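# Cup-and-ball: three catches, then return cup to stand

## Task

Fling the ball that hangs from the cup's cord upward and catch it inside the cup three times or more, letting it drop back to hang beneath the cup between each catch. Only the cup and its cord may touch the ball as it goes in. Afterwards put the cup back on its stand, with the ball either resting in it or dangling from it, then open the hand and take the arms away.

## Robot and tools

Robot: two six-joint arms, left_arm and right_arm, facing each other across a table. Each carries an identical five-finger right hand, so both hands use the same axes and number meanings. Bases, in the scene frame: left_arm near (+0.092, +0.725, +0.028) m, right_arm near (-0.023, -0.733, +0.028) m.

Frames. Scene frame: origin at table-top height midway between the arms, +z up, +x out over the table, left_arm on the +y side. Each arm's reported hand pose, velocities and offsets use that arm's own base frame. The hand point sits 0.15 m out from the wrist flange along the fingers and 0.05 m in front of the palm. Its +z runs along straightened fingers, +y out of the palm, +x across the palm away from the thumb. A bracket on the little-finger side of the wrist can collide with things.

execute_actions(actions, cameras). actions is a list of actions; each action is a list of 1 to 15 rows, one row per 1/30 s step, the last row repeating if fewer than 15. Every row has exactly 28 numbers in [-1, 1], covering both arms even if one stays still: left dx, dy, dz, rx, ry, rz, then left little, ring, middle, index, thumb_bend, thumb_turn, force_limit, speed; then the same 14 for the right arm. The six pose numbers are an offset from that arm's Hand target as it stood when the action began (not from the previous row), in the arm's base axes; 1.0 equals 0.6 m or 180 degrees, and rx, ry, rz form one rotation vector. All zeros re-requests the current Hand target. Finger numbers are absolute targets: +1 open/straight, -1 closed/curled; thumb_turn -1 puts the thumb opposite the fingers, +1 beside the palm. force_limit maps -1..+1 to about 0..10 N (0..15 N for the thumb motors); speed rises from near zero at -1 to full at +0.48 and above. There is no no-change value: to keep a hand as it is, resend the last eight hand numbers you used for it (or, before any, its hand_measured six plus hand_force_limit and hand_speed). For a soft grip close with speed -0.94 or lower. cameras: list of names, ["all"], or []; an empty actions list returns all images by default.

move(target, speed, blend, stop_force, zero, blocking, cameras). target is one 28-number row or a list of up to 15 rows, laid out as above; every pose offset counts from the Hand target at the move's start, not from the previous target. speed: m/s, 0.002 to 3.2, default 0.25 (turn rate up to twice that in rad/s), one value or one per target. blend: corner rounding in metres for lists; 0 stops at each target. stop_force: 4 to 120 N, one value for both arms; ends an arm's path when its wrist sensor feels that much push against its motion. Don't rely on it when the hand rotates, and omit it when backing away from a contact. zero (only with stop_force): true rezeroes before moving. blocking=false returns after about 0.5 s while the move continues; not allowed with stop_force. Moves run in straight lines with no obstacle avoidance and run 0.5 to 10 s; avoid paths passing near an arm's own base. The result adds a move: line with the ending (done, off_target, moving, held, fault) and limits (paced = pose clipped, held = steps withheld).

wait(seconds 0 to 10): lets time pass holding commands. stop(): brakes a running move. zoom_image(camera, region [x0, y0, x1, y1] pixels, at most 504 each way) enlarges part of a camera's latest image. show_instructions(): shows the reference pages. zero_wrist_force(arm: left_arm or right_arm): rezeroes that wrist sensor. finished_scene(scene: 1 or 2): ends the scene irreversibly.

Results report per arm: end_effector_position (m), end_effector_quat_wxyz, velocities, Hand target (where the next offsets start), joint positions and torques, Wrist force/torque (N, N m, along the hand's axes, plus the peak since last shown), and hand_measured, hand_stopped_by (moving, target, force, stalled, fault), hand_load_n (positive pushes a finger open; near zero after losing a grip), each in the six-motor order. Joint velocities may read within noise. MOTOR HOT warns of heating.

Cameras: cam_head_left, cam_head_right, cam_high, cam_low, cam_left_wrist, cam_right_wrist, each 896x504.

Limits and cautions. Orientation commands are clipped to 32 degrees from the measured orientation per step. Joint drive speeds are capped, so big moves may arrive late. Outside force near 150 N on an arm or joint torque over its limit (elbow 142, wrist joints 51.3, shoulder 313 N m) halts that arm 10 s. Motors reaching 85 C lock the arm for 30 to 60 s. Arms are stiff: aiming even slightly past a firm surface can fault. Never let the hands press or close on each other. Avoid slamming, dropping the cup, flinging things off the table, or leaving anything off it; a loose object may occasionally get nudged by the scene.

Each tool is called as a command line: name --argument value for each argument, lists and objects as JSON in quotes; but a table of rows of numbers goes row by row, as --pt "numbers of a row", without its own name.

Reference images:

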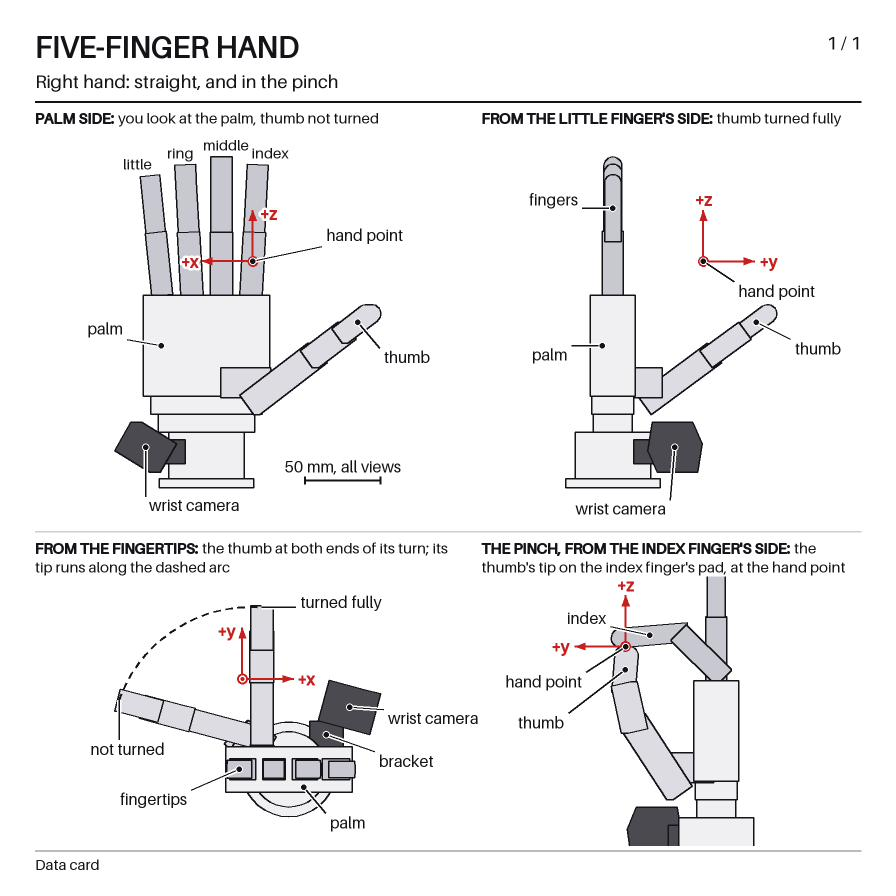

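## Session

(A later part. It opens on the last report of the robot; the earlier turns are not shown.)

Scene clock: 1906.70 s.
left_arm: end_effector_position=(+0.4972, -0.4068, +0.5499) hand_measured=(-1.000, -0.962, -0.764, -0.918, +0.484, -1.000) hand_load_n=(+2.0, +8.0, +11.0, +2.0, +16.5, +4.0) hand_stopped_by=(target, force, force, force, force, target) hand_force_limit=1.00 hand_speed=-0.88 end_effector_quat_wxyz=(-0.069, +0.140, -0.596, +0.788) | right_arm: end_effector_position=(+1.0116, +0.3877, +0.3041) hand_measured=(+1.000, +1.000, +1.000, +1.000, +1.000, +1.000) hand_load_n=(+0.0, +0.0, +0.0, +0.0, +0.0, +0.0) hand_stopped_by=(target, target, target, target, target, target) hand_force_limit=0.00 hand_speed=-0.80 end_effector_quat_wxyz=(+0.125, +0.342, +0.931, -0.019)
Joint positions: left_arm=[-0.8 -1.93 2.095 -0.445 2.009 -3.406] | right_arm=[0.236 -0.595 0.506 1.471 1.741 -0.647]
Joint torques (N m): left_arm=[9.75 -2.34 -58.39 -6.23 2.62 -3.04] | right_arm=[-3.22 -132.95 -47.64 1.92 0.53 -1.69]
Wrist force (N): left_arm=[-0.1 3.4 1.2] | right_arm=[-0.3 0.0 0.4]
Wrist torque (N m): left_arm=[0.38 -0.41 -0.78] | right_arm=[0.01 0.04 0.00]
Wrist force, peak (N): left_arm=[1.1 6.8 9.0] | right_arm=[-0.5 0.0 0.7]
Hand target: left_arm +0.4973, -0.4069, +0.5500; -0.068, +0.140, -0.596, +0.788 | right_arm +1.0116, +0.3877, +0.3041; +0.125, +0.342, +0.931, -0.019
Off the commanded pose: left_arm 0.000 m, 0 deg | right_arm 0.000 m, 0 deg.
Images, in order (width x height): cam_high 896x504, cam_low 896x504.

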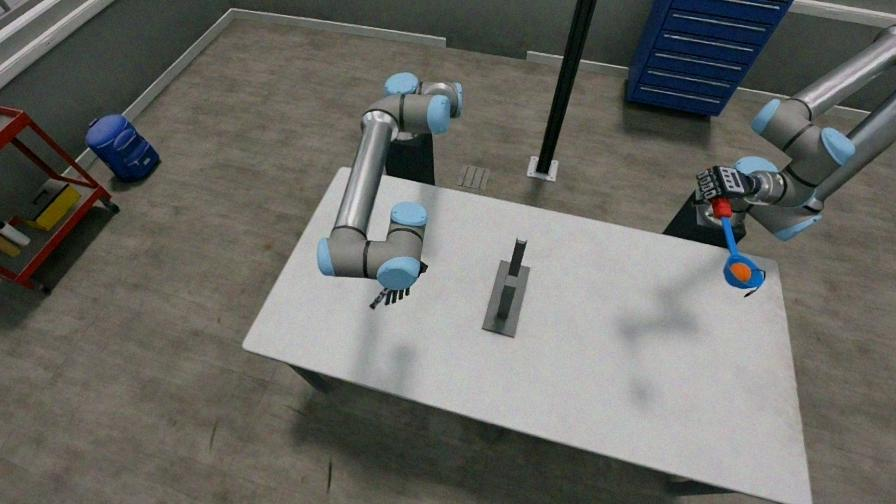

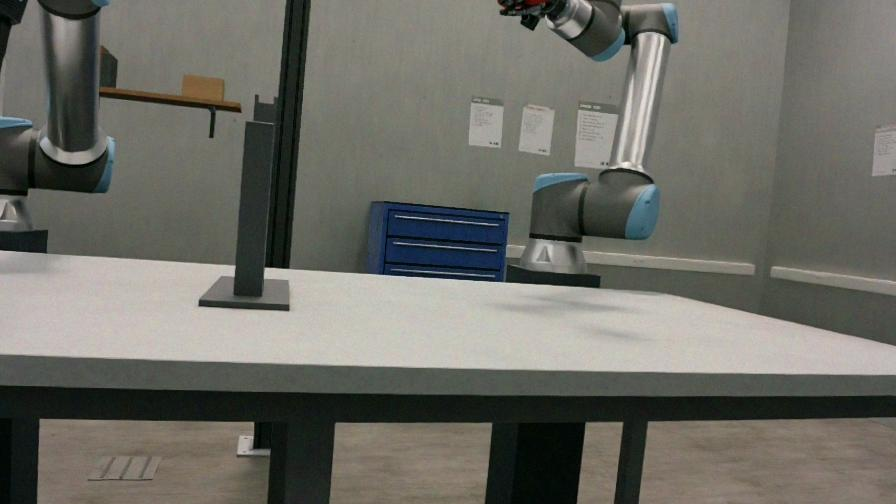

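move --target '[-0.03,-0.4,-0.2,0.02,0,-0.06,-1.0,-1.0,-1.0,-1.0,-1.0,-1,1,-0.88,0,0,0,0,0,0,1,1,1,1,1,1,0,-0.8]' --speed 0.2 --cameras '["cam_head_left", "cam_head_right", "cam_low", "cam_high"]'

zoom_image --camera "cam_head_left" --region '[390, 200, 510, 340]'

zoom_image --camera "cam_head_right" --region '[370, 200, 490, 340]'

zoom_image --camera "cam_low" --region '[180, 0, 420, 140]'

zoom_image --camera "cam_high" --region '[450, 150, 650, 350]'

Scene clock: 1923.30 s.
left_arm: end_effector_position=(+0.4793, -0.6468, +0.4300) hand_measured=(-1.000, -0.962, -0.764, -0.918, +0.484, -1.000) hand_load_n=(+1.5, +8.0, +11.0, +2.0, +16.5, +4.0) hand_stopped_by=(target, force, force, force, force, target) hand_force_limit=1.00 hand_speed=-0.88 end_effector_quat_wxyz=(+0.002, +0.081, -0.631, +0.772) | right_arm: end_effector_position=(+1.0116, +0.3877, +0.3041) hand_measured=(+1.000, +1.000, +1.000, +1.000, +1.000, +1.000) hand_load_n=(+0.0, +0.0, +0.0, +0.0, +0.0, +0.0) hand_stopped_by=(target, target, target, target, target, target) hand_force_limit=0.00 hand_speed=-0.80 end_effector_quat_wxyz=(+0.125, +0.342, +0.931, -0.019)
Joint positions: left_arm=[-1.042 -1.582 2.005 -0.631 1.967 -3.352] | right_arm=[0.236 -0.595 0.506 1.471 1.741 -0.647]
Joint torques (N m): left_arm=[-16.19 -30.93 -55.23 -5.81 2.86 4] | right_arm=[-3.52 -132.85 -47.63 2.06 0.55 -1.93]
Wrist force (N): left_arm=[-0.9 3.2 1.1] | right_arm=[0.1 0.0 0.2]
Wrist torque (N m): left_arm=[0.32 -0.30 -1.13] | right_arm=[0.01 -0.03 0.03]
Wrist force, peak (N): left_arm=[-0.8 4.4 2.3] | right_arm=[-0.4 -0.3 0.7]
Hand target: left_arm +0.4793, -0.6469, +0.4300; +0.002, +0.081, -0.631, +0.772 | right_arm +1.0116, +0.3877, +0.3041; +0.125, +0.342, +0.931, -0.019
Off the commanded pose: left_arm 0.000 m, 0 deg | right_arm 0.000 m, 0 deg.
move: done
Images, in order (width x height): cam_head_left 896x504, cam_head_right 896x504, cam_high 896x504, cam_low 896x504.

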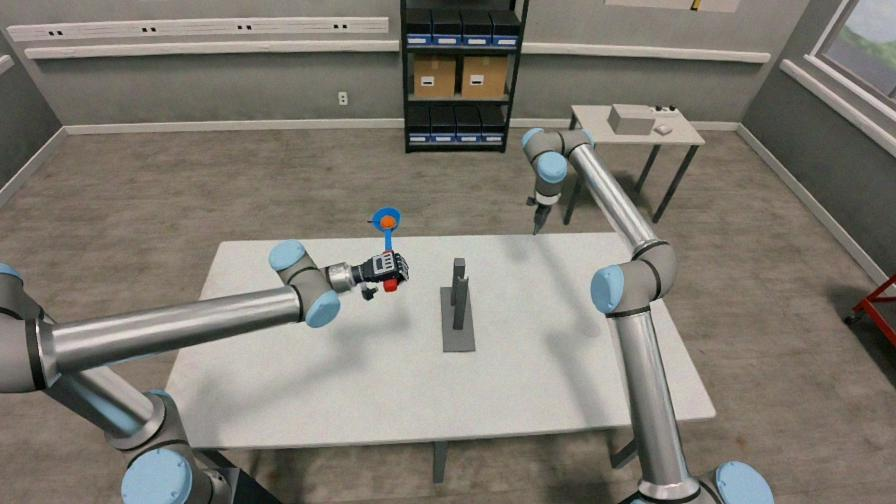

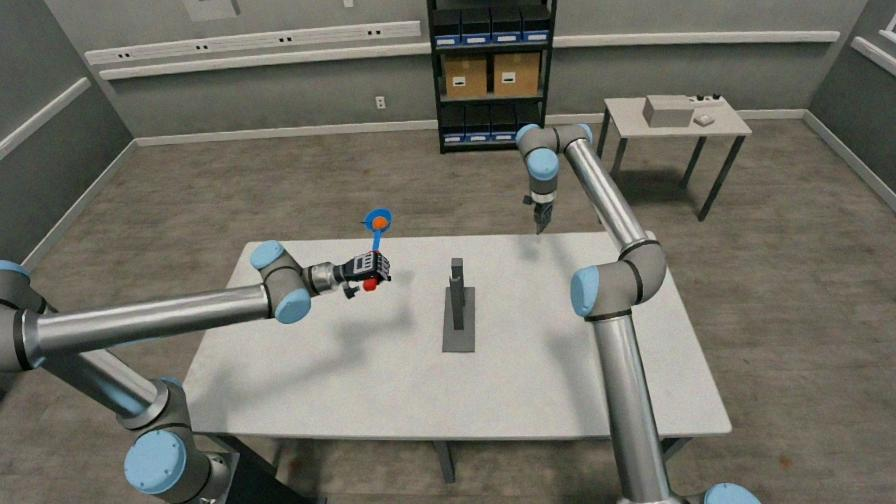

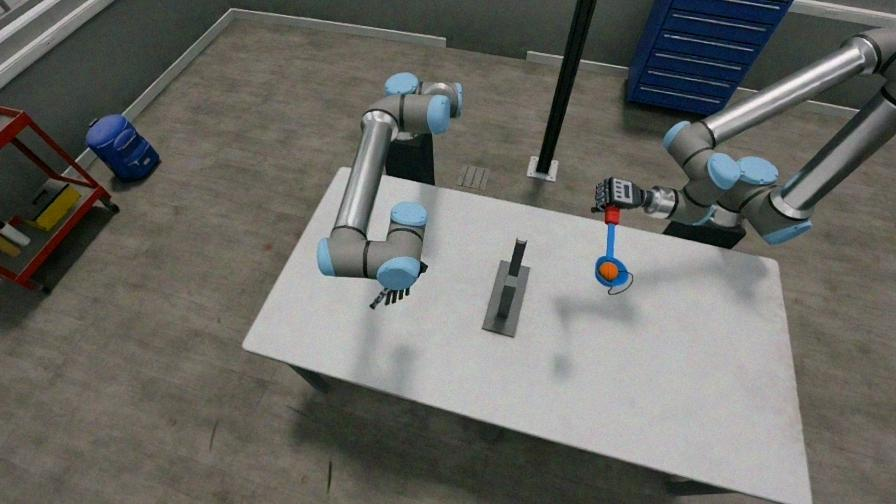

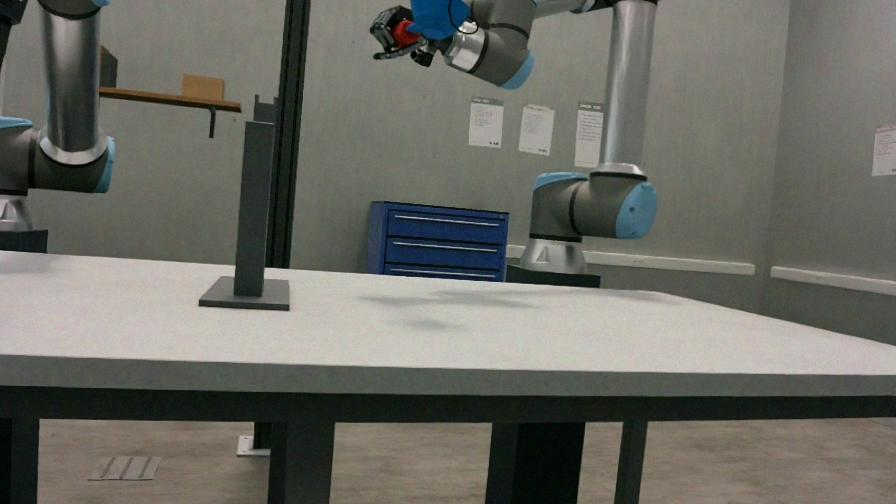

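Scaled by 3.600.

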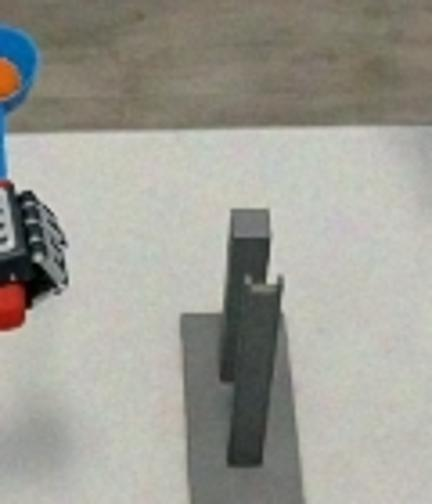

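Scaled by 3.600.

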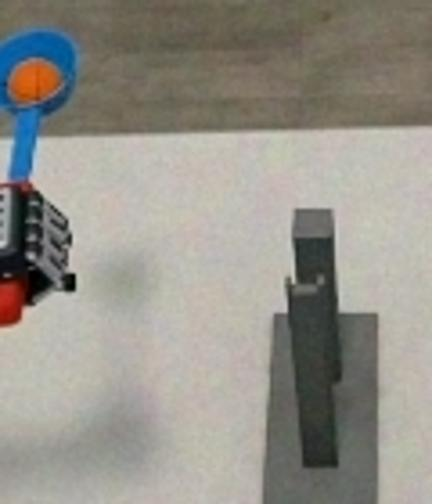

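Scaled by 2.100.

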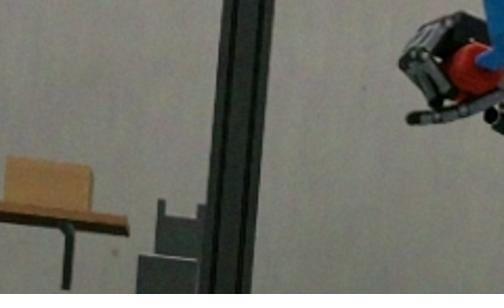

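Scaled by 2.520.

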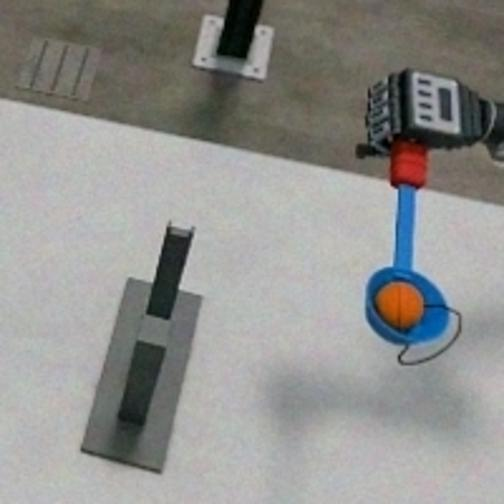

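zoom_image --camera "cam_head_left" --region '[340, 190, 440, 310]'

zoom_image --camera "cam_head_right" --region '[330, 190, 430, 310]'

zoom_image --camera "cam_low" --region '[360, 0, 500, 80]'

Scaled by 4.200.

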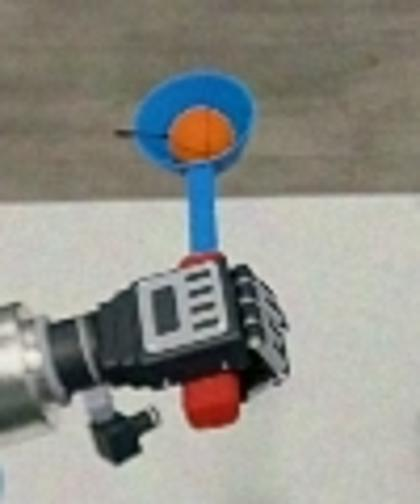

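Scaled by 4.200.

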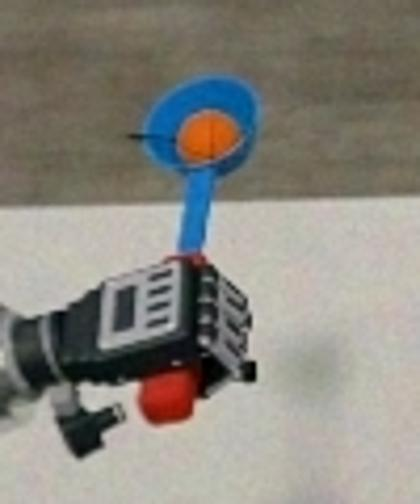

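Scaled by 3.600.

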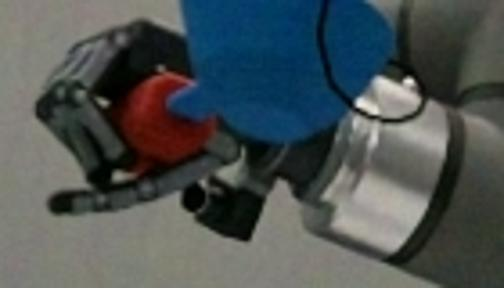

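move --target '[-0.0385,-0.378,-0.0683,0,0.035,-0.029,-1.0,-1.0,-1.0,-1.0,-1.0,-1,1,-0.88,0,0,0,0,0,0,1,1,1,1,1,1,0,-0.8]' --speed 0.12 --cameras '["cam_head_left", "cam_head_right", "cam_low", "cam_high"]'

zoom_image --camera "cam_head_left" --region '[410, 210, 510, 330]'

zoom_image --camera "cam_head_right" --region '[400, 210, 500, 330]'

zoom_image --camera "cam_low" --region '[180, 0, 340, 150]'

zoom_image --camera "cam_high" --region '[460, 150, 600, 330]'

Scene clock: 1967.73 s.
left_arm: end_effector_position=(+0.4562, -0.8736, +0.3890) hand_measured=(-1.000, -0.962, -0.764, -0.918, +0.484, -1.000) hand_load_n=(+1.5, +8.0, +10.5, +1.5, +16.0, +3.5) hand_stopped_by=(target, force, force, force, force, target) hand_force_limit=1.00 hand_speed=-0.88 end_effector_quat_wxyz=(+0.071, +0.094, -0.633, +0.765) | right_arm: end_effector_position=(+1.0116, +0.3877, +0.3041) hand_measured=(+1.000, +1.000, +1.000, +1.000, +1.000, +1.000) hand_load_n=(+0.0, +0.0, +0.0, +0.0, +0.0, +0.0) hand_stopped_by=(target, target, target, target, target, target) hand_force_limit=0.00 hand_speed=-0.80 end_effector_quat_wxyz=(+0.125, +0.342, +0.931, -0.019)
Joint positions: left_arm=[-1.193 -1.28 1.723 -0.634 1.889 -3.443] | right_arm=[0.236 -0.595 0.506 1.471 1.741 -0.647]
Joint torques (N m): left_arm=[-17.69 -51.92 -52.89 -1.86 -2.99 -3.26] | right_arm=[-2.76 -133.01 -46.99 1.77 0.87 -1.63]
Wrist force (N): left_arm=[-1.4 3.8 1.0] | right_arm=[-0.4 0.1 0.5]
Wrist torque (N m): left_arm=[0.45 -0.25 -0.79] | right_arm=[0.02 0.03 0.00]
Wrist force, peak (N): left_arm=[-1.3 4.2 1.9] | right_arm=[-0.6 0.1 0.7]
Hand target: left_arm +0.4562, -0.8737, +0.3890; +0.071, +0.094, -0.633, +0.765 | right_arm +1.0116, +0.3877, +0.3041; +0.125, +0.342, +0.931, -0.019
Off the commanded pose: left_arm 0.000 m, 0 deg | right_arm 0.000 m, 0 deg.
move: done
Images, in order (width x height): cam_head_left 896x504, cam_head_right 896x504, cam_high 896x504, cam_low 896x504.

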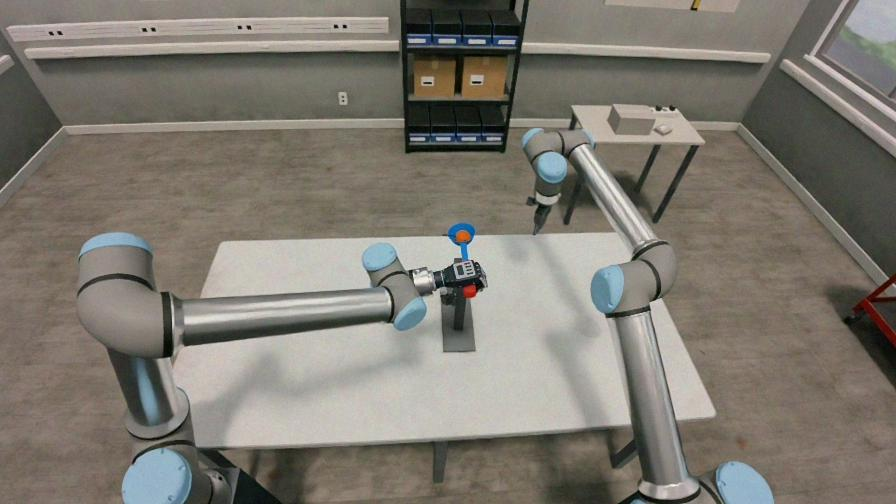

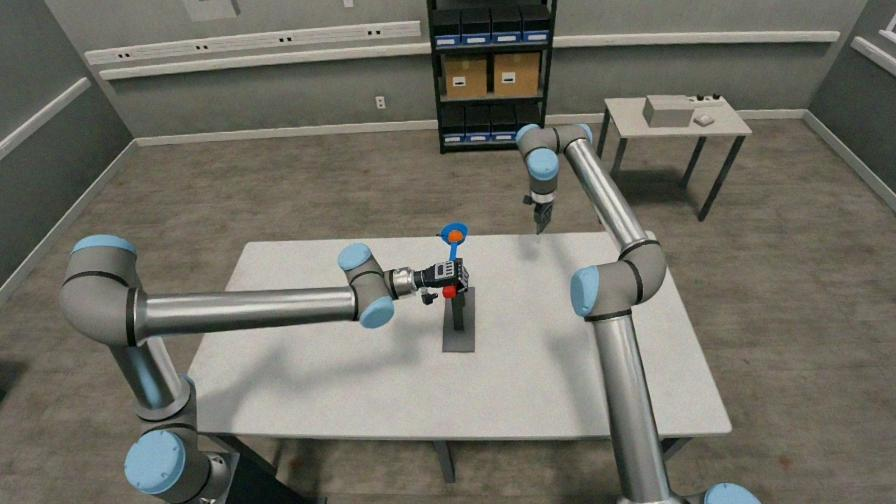

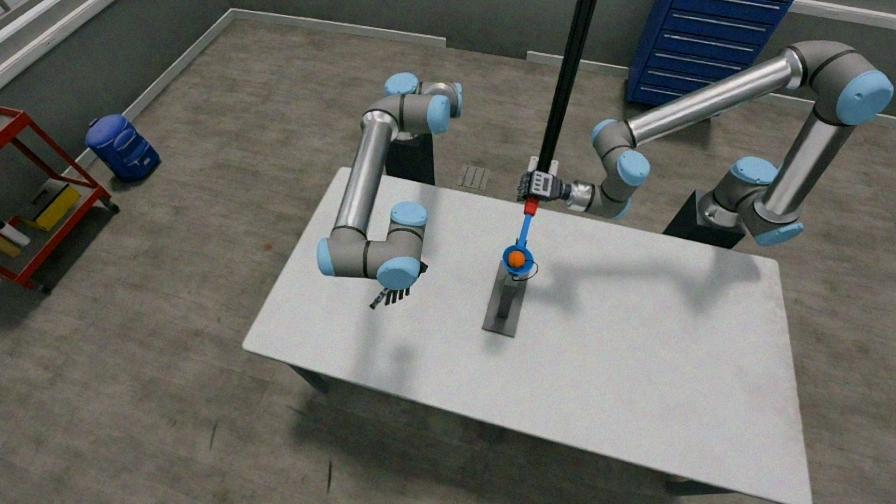

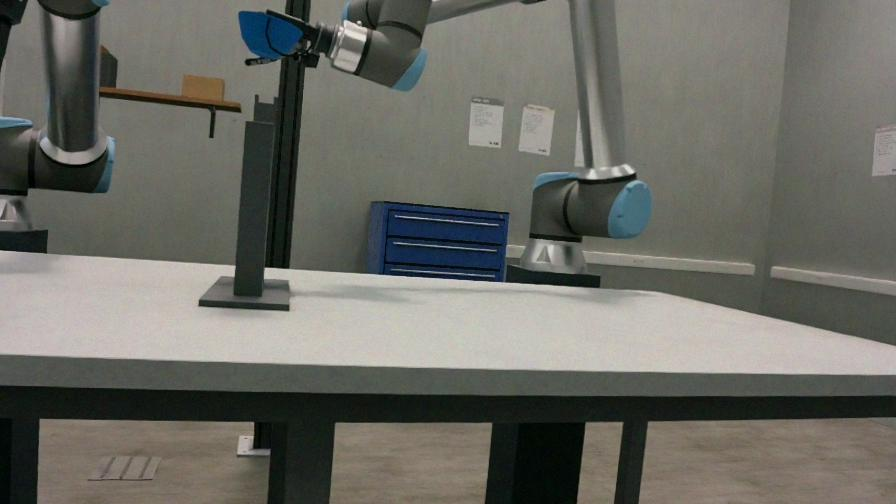

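Scaled by 4.200.

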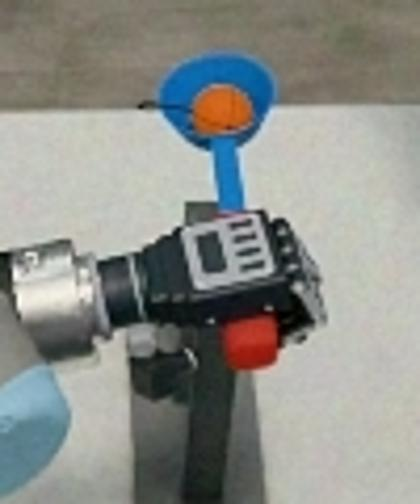

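Scaled by 4.200.

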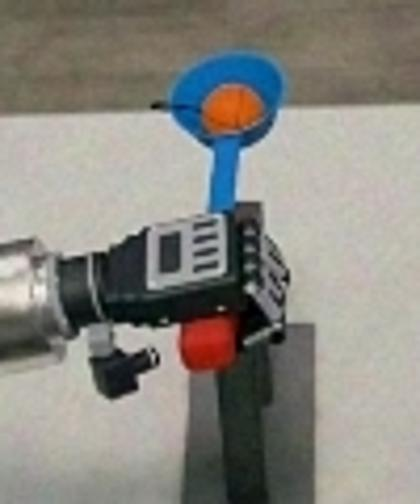

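Scaled by 3.150.

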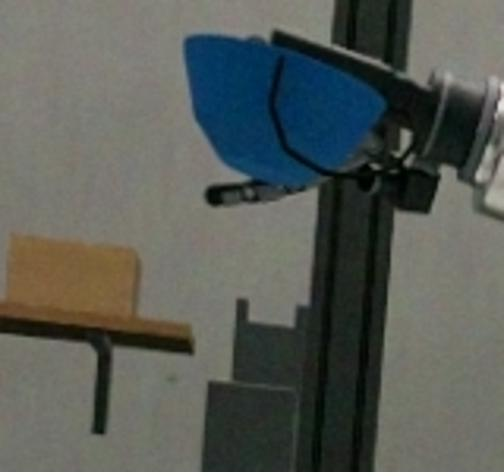

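Scaled by 2.800.

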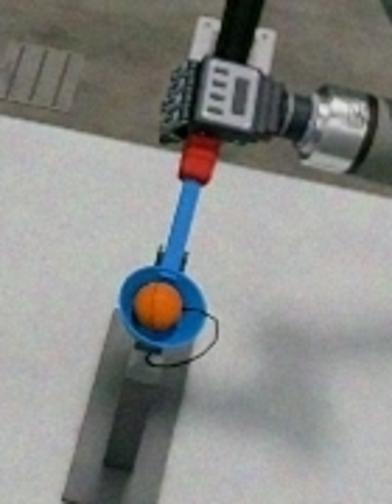

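move --target '[-0.0107,0.0017,-0.065,0.0505,-0.0031,-0.0064,-1.0,-1.0,-1.0,-1.0,-1.0,-1,1,-0.88,0,0,0,0,0,0,1,1,1,1,1,1,0,-0.8]' --speed 0.06 --cameras '["cam_head_left", "cam_head_right", "cam_low", "cam_high"]'

zoom_image --camera "cam_head_left" --region '[410, 210, 510, 330]'

zoom_image --camera "cam_head_right" --region '[400, 210, 500, 330]'

zoom_image --camera "cam_low" --region '[200, 10, 320, 140]'

zoom_image --camera "cam_high" --region '[460, 170, 600, 330]'

Scene clock: 2015.17 s.
left_arm: end_effector_position=(+0.4498, -0.8727, +0.3500) hand_measured=(-1.000, -0.962, -0.764, -0.918, +0.484, -1.000) hand_load_n=(+1.5, +8.0, +11.0, +2.0, +16.0, +3.5) hand_stopped_by=(target, force, force, force, force, target) hand_force_limit=1.00 hand_speed=-0.88 end_effector_quat_wxyz=(-0.068, -0.089, +0.693, -0.712) | right_arm: end_effector_position=(+1.0116, +0.3877, +0.3041) hand_measured=(+1.000, +1.000, +1.000, +1.000, +1.000, +1.000) hand_load_n=(+0.0, +0.0, +0.0, +0.0, +0.0, +0.0) hand_stopped_by=(target, target, target, target, target, target) hand_force_limit=0.00 hand_speed=-0.80 end_effector_quat_wxyz=(+0.125, +0.342, +0.931, -0.019)
Joint positions: left_arm=[-1.197 -1.25 1.67 -0.446 1.912 -3.374] | right_arm=[0.236 -0.595 0.506 1.471 1.741 -0.647]
Joint torques (N m): left_arm=[-17.9 -52.75 -54.64 -0.57 2.98 3.81] | right_arm=[-3.28 -133.88 -47.5 1.92 1.08 -1.96]
Wrist force (N): left_arm=[-0.7 3.3 1.5] | right_arm=[-0.1 -0.1 0.2]
Wrist torque (N m): left_arm=[0.33 -0.19 -1.19] | right_arm=[0.00 0.00 0.02]
Wrist force, peak (N): left_arm=[-1.5 4.0 1.2] | right_arm=[0.2 0.0 1.0]
Hand target: left_arm +0.4498, -0.8727, +0.3500; -0.068, -0.089, +0.693, -0.712 | right_arm +1.0116, +0.3877, +0.3041; +0.125, +0.342, +0.931, -0.019
Off the commanded pose: left_arm 0.000 m, 0 deg | right_arm 0.000 m, 0 deg.
move: done
Images, in order (width x height): cam_head_left 896x504, cam_head_right 896x504, cam_high 896x504, cam_low 896x504.

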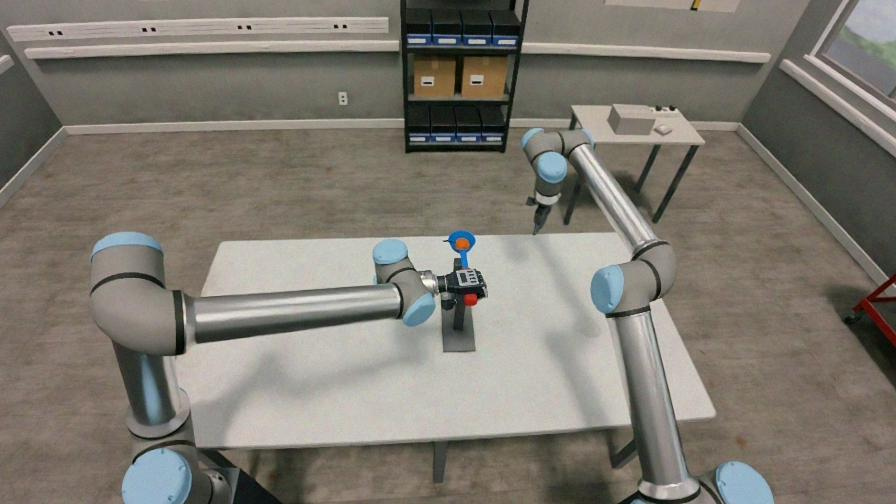

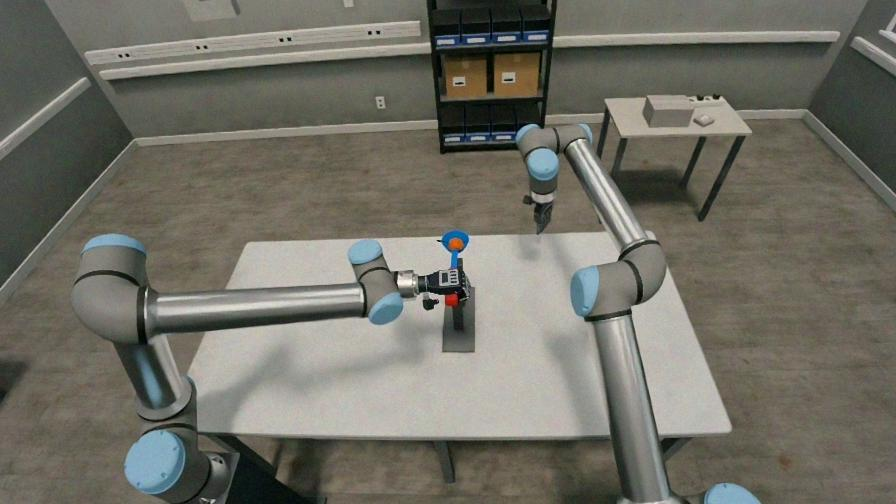

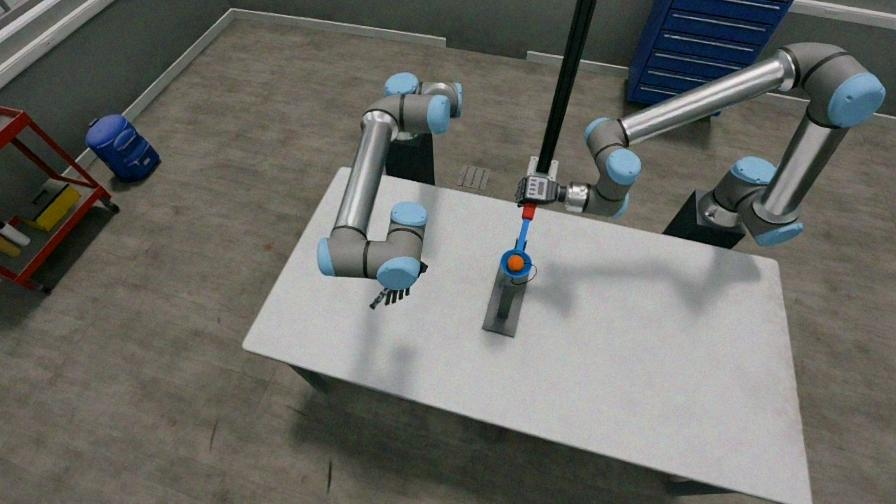

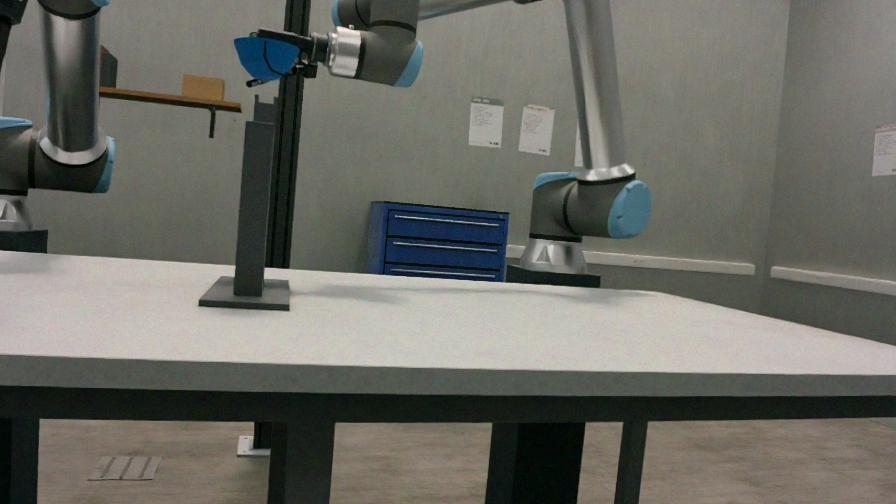

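Scaled by 4.200.

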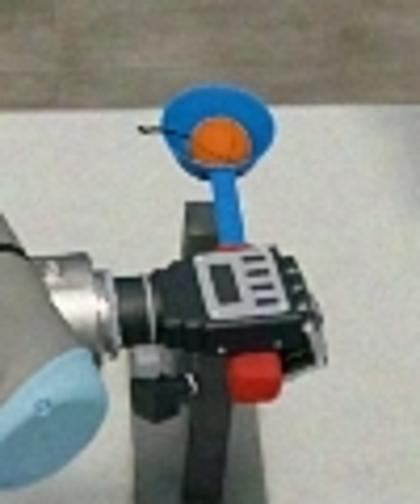

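Scaled by 4.200.

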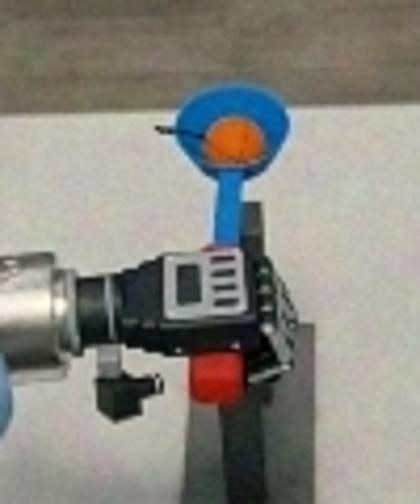

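Scaled by 3.877.

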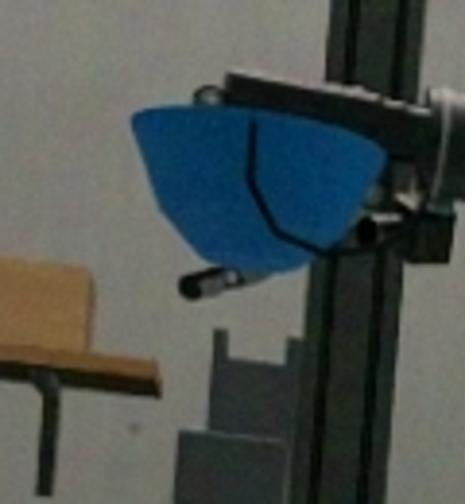

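Scaled by 3.150.

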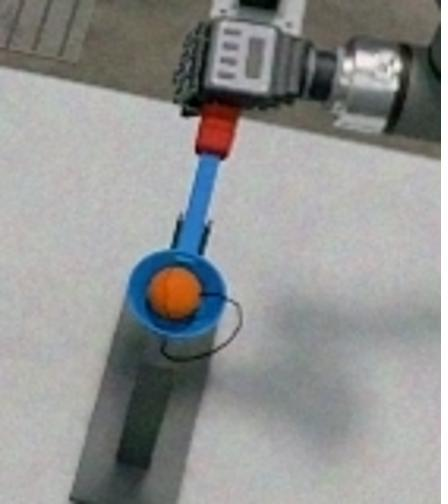

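move --target '[0.001,0.0034,-0.0667,0,0,-0.0038,-1.0,-1.0,-1.0,-1.0,-1.0,-1,1,-0.88,0,0,0,0,0,0,1,1,1,1,1,1,0,-0.8]' --speed 0.04 --cameras '["cam_head_left", "cam_head_right", "cam_low", "cam_high"]'

zoom_image --camera "cam_head_left" --region '[410, 220, 510, 340]'

zoom_image --camera "cam_head_right" --region '[400, 220, 500, 340]'

zoom_image --camera "cam_low" --region '[200, 40, 320, 150]'

zoom_image --camera "cam_high" --region '[480, 180, 560, 310]'

Scene clock: 2047.37 s.
left_arm: end_effector_position=(+0.4504, -0.8706, +0.3101) hand_measured=(-1.000, -0.962, -0.764, -0.918, +0.484, -1.000) hand_load_n=(+1.5, +8.0, +11.0, +2.0, +16.0, +3.5) hand_stopped_by=(target, force, force, force, force, target) hand_force_limit=1.00 hand_speed=-0.88 end_effector_quat_wxyz=(-0.073, -0.085, +0.693, -0.712) | right_arm: end_effector_position=(+1.0116, +0.3877, +0.3041) hand_measured=(+1.000, +1.000, +1.000, +1.000, +1.000, +1.000) hand_load_n=(+0.0, +0.0, +0.0, +0.0, +0.0, +0.0) hand_stopped_by=(target, target, target, target, target, target) hand_force_limit=0.00 hand_speed=-0.80 end_effector_quat_wxyz=(+0.125, +0.342, +0.931, -0.019)
Joint positions: left_arm=[-1.191 -1.221 1.708 -0.512 1.93 -3.374] | right_arm=[0.236 -0.595 0.506 1.471 1.741 -0.647]
Joint torques (N m): left_arm=[11.36 -54.15 -28.23 -4.83 2.73 -3.4] | right_arm=[-4.5 -133.85 -47.38 1.95 1.25 -1.7]
Wrist force (N): left_arm=[-1.1 3.3 1.6] | right_arm=[-0.4 0.0 0.5]
Wrist torque (N m): left_arm=[0.32 -0.06 -1.14] | right_arm=[0.00 0.04 0.00]
Wrist force, peak (N): left_arm=[-1.5 3.7 1.6] | right_arm=[-0.4 -0.1 0.8]
Hand target: left_arm +0.4504, -0.8706, +0.3100; -0.073, -0.085, +0.693, -0.712 | right_arm +1.0116, +0.3877, +0.3041; +0.125, +0.342, +0.931, -0.019
Off the commanded pose: left_arm 0.000 m, 0 deg | right_arm 0.000 m, 0 deg.
move: done
Images, in order (width x height): cam_head_left 896x504, cam_head_right 896x504, cam_high 896x504, cam_low 896x504.

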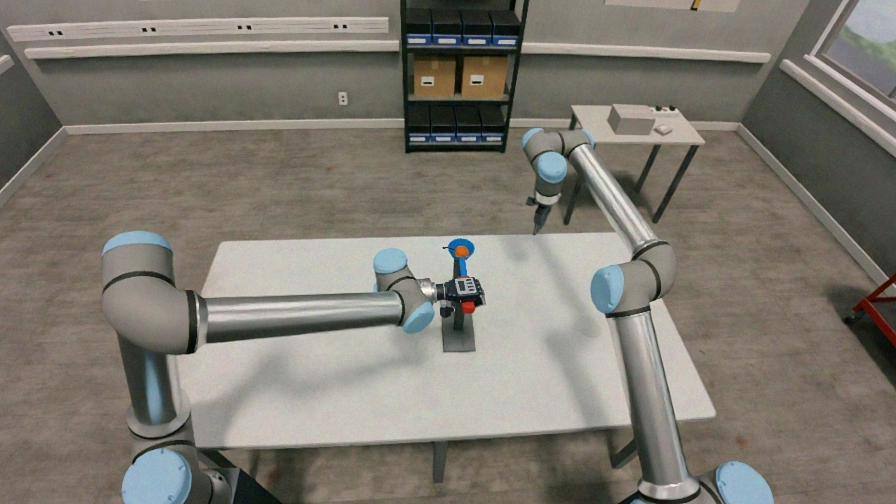

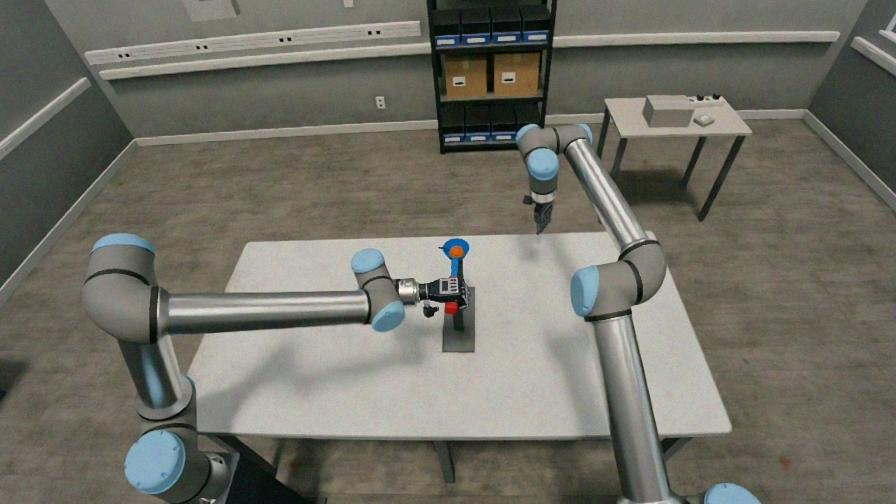

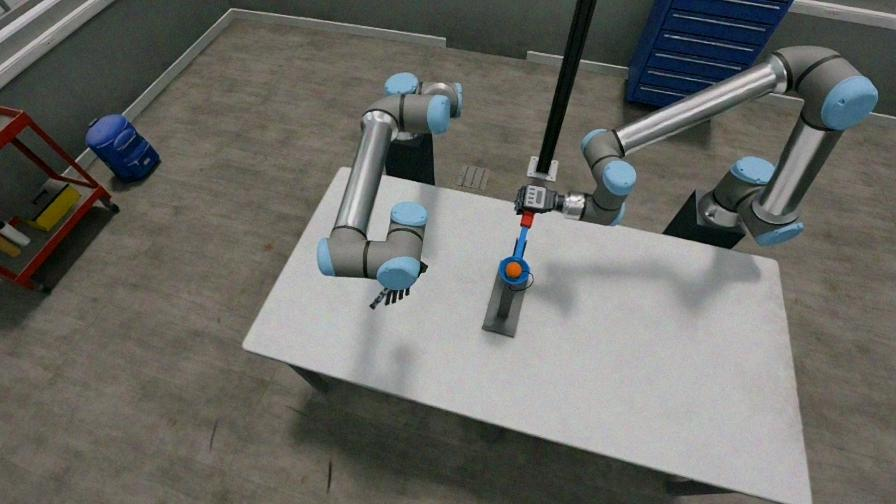

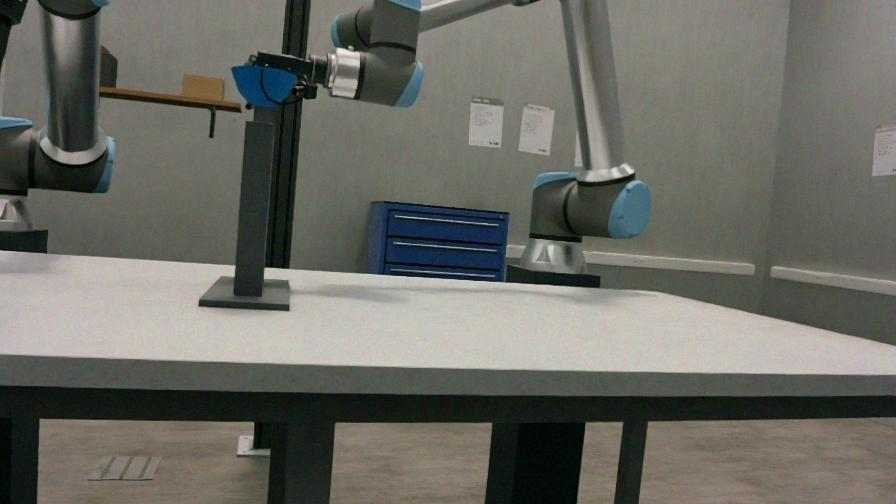

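Scaled by 4.200.

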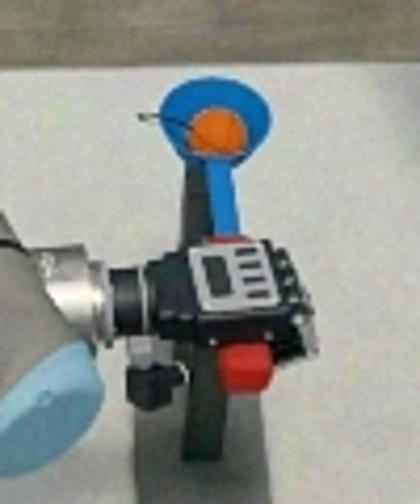

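Scaled by 4.200.

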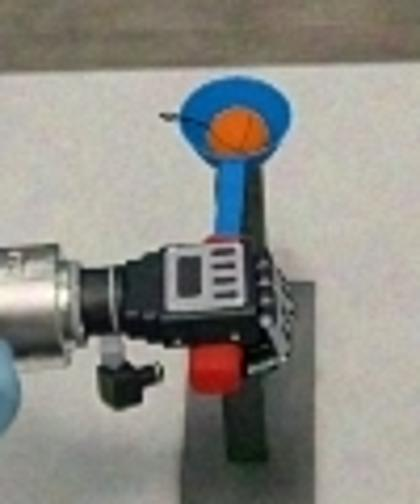

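Scaled by 4.200.

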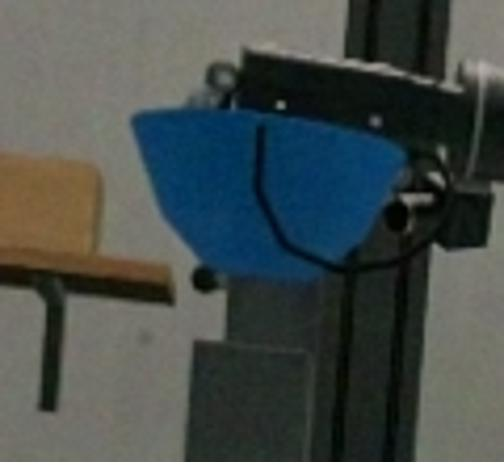

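Scaled by 3.877.

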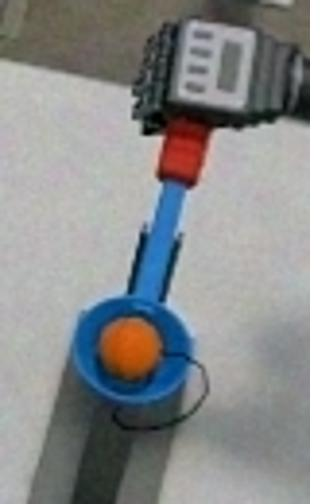

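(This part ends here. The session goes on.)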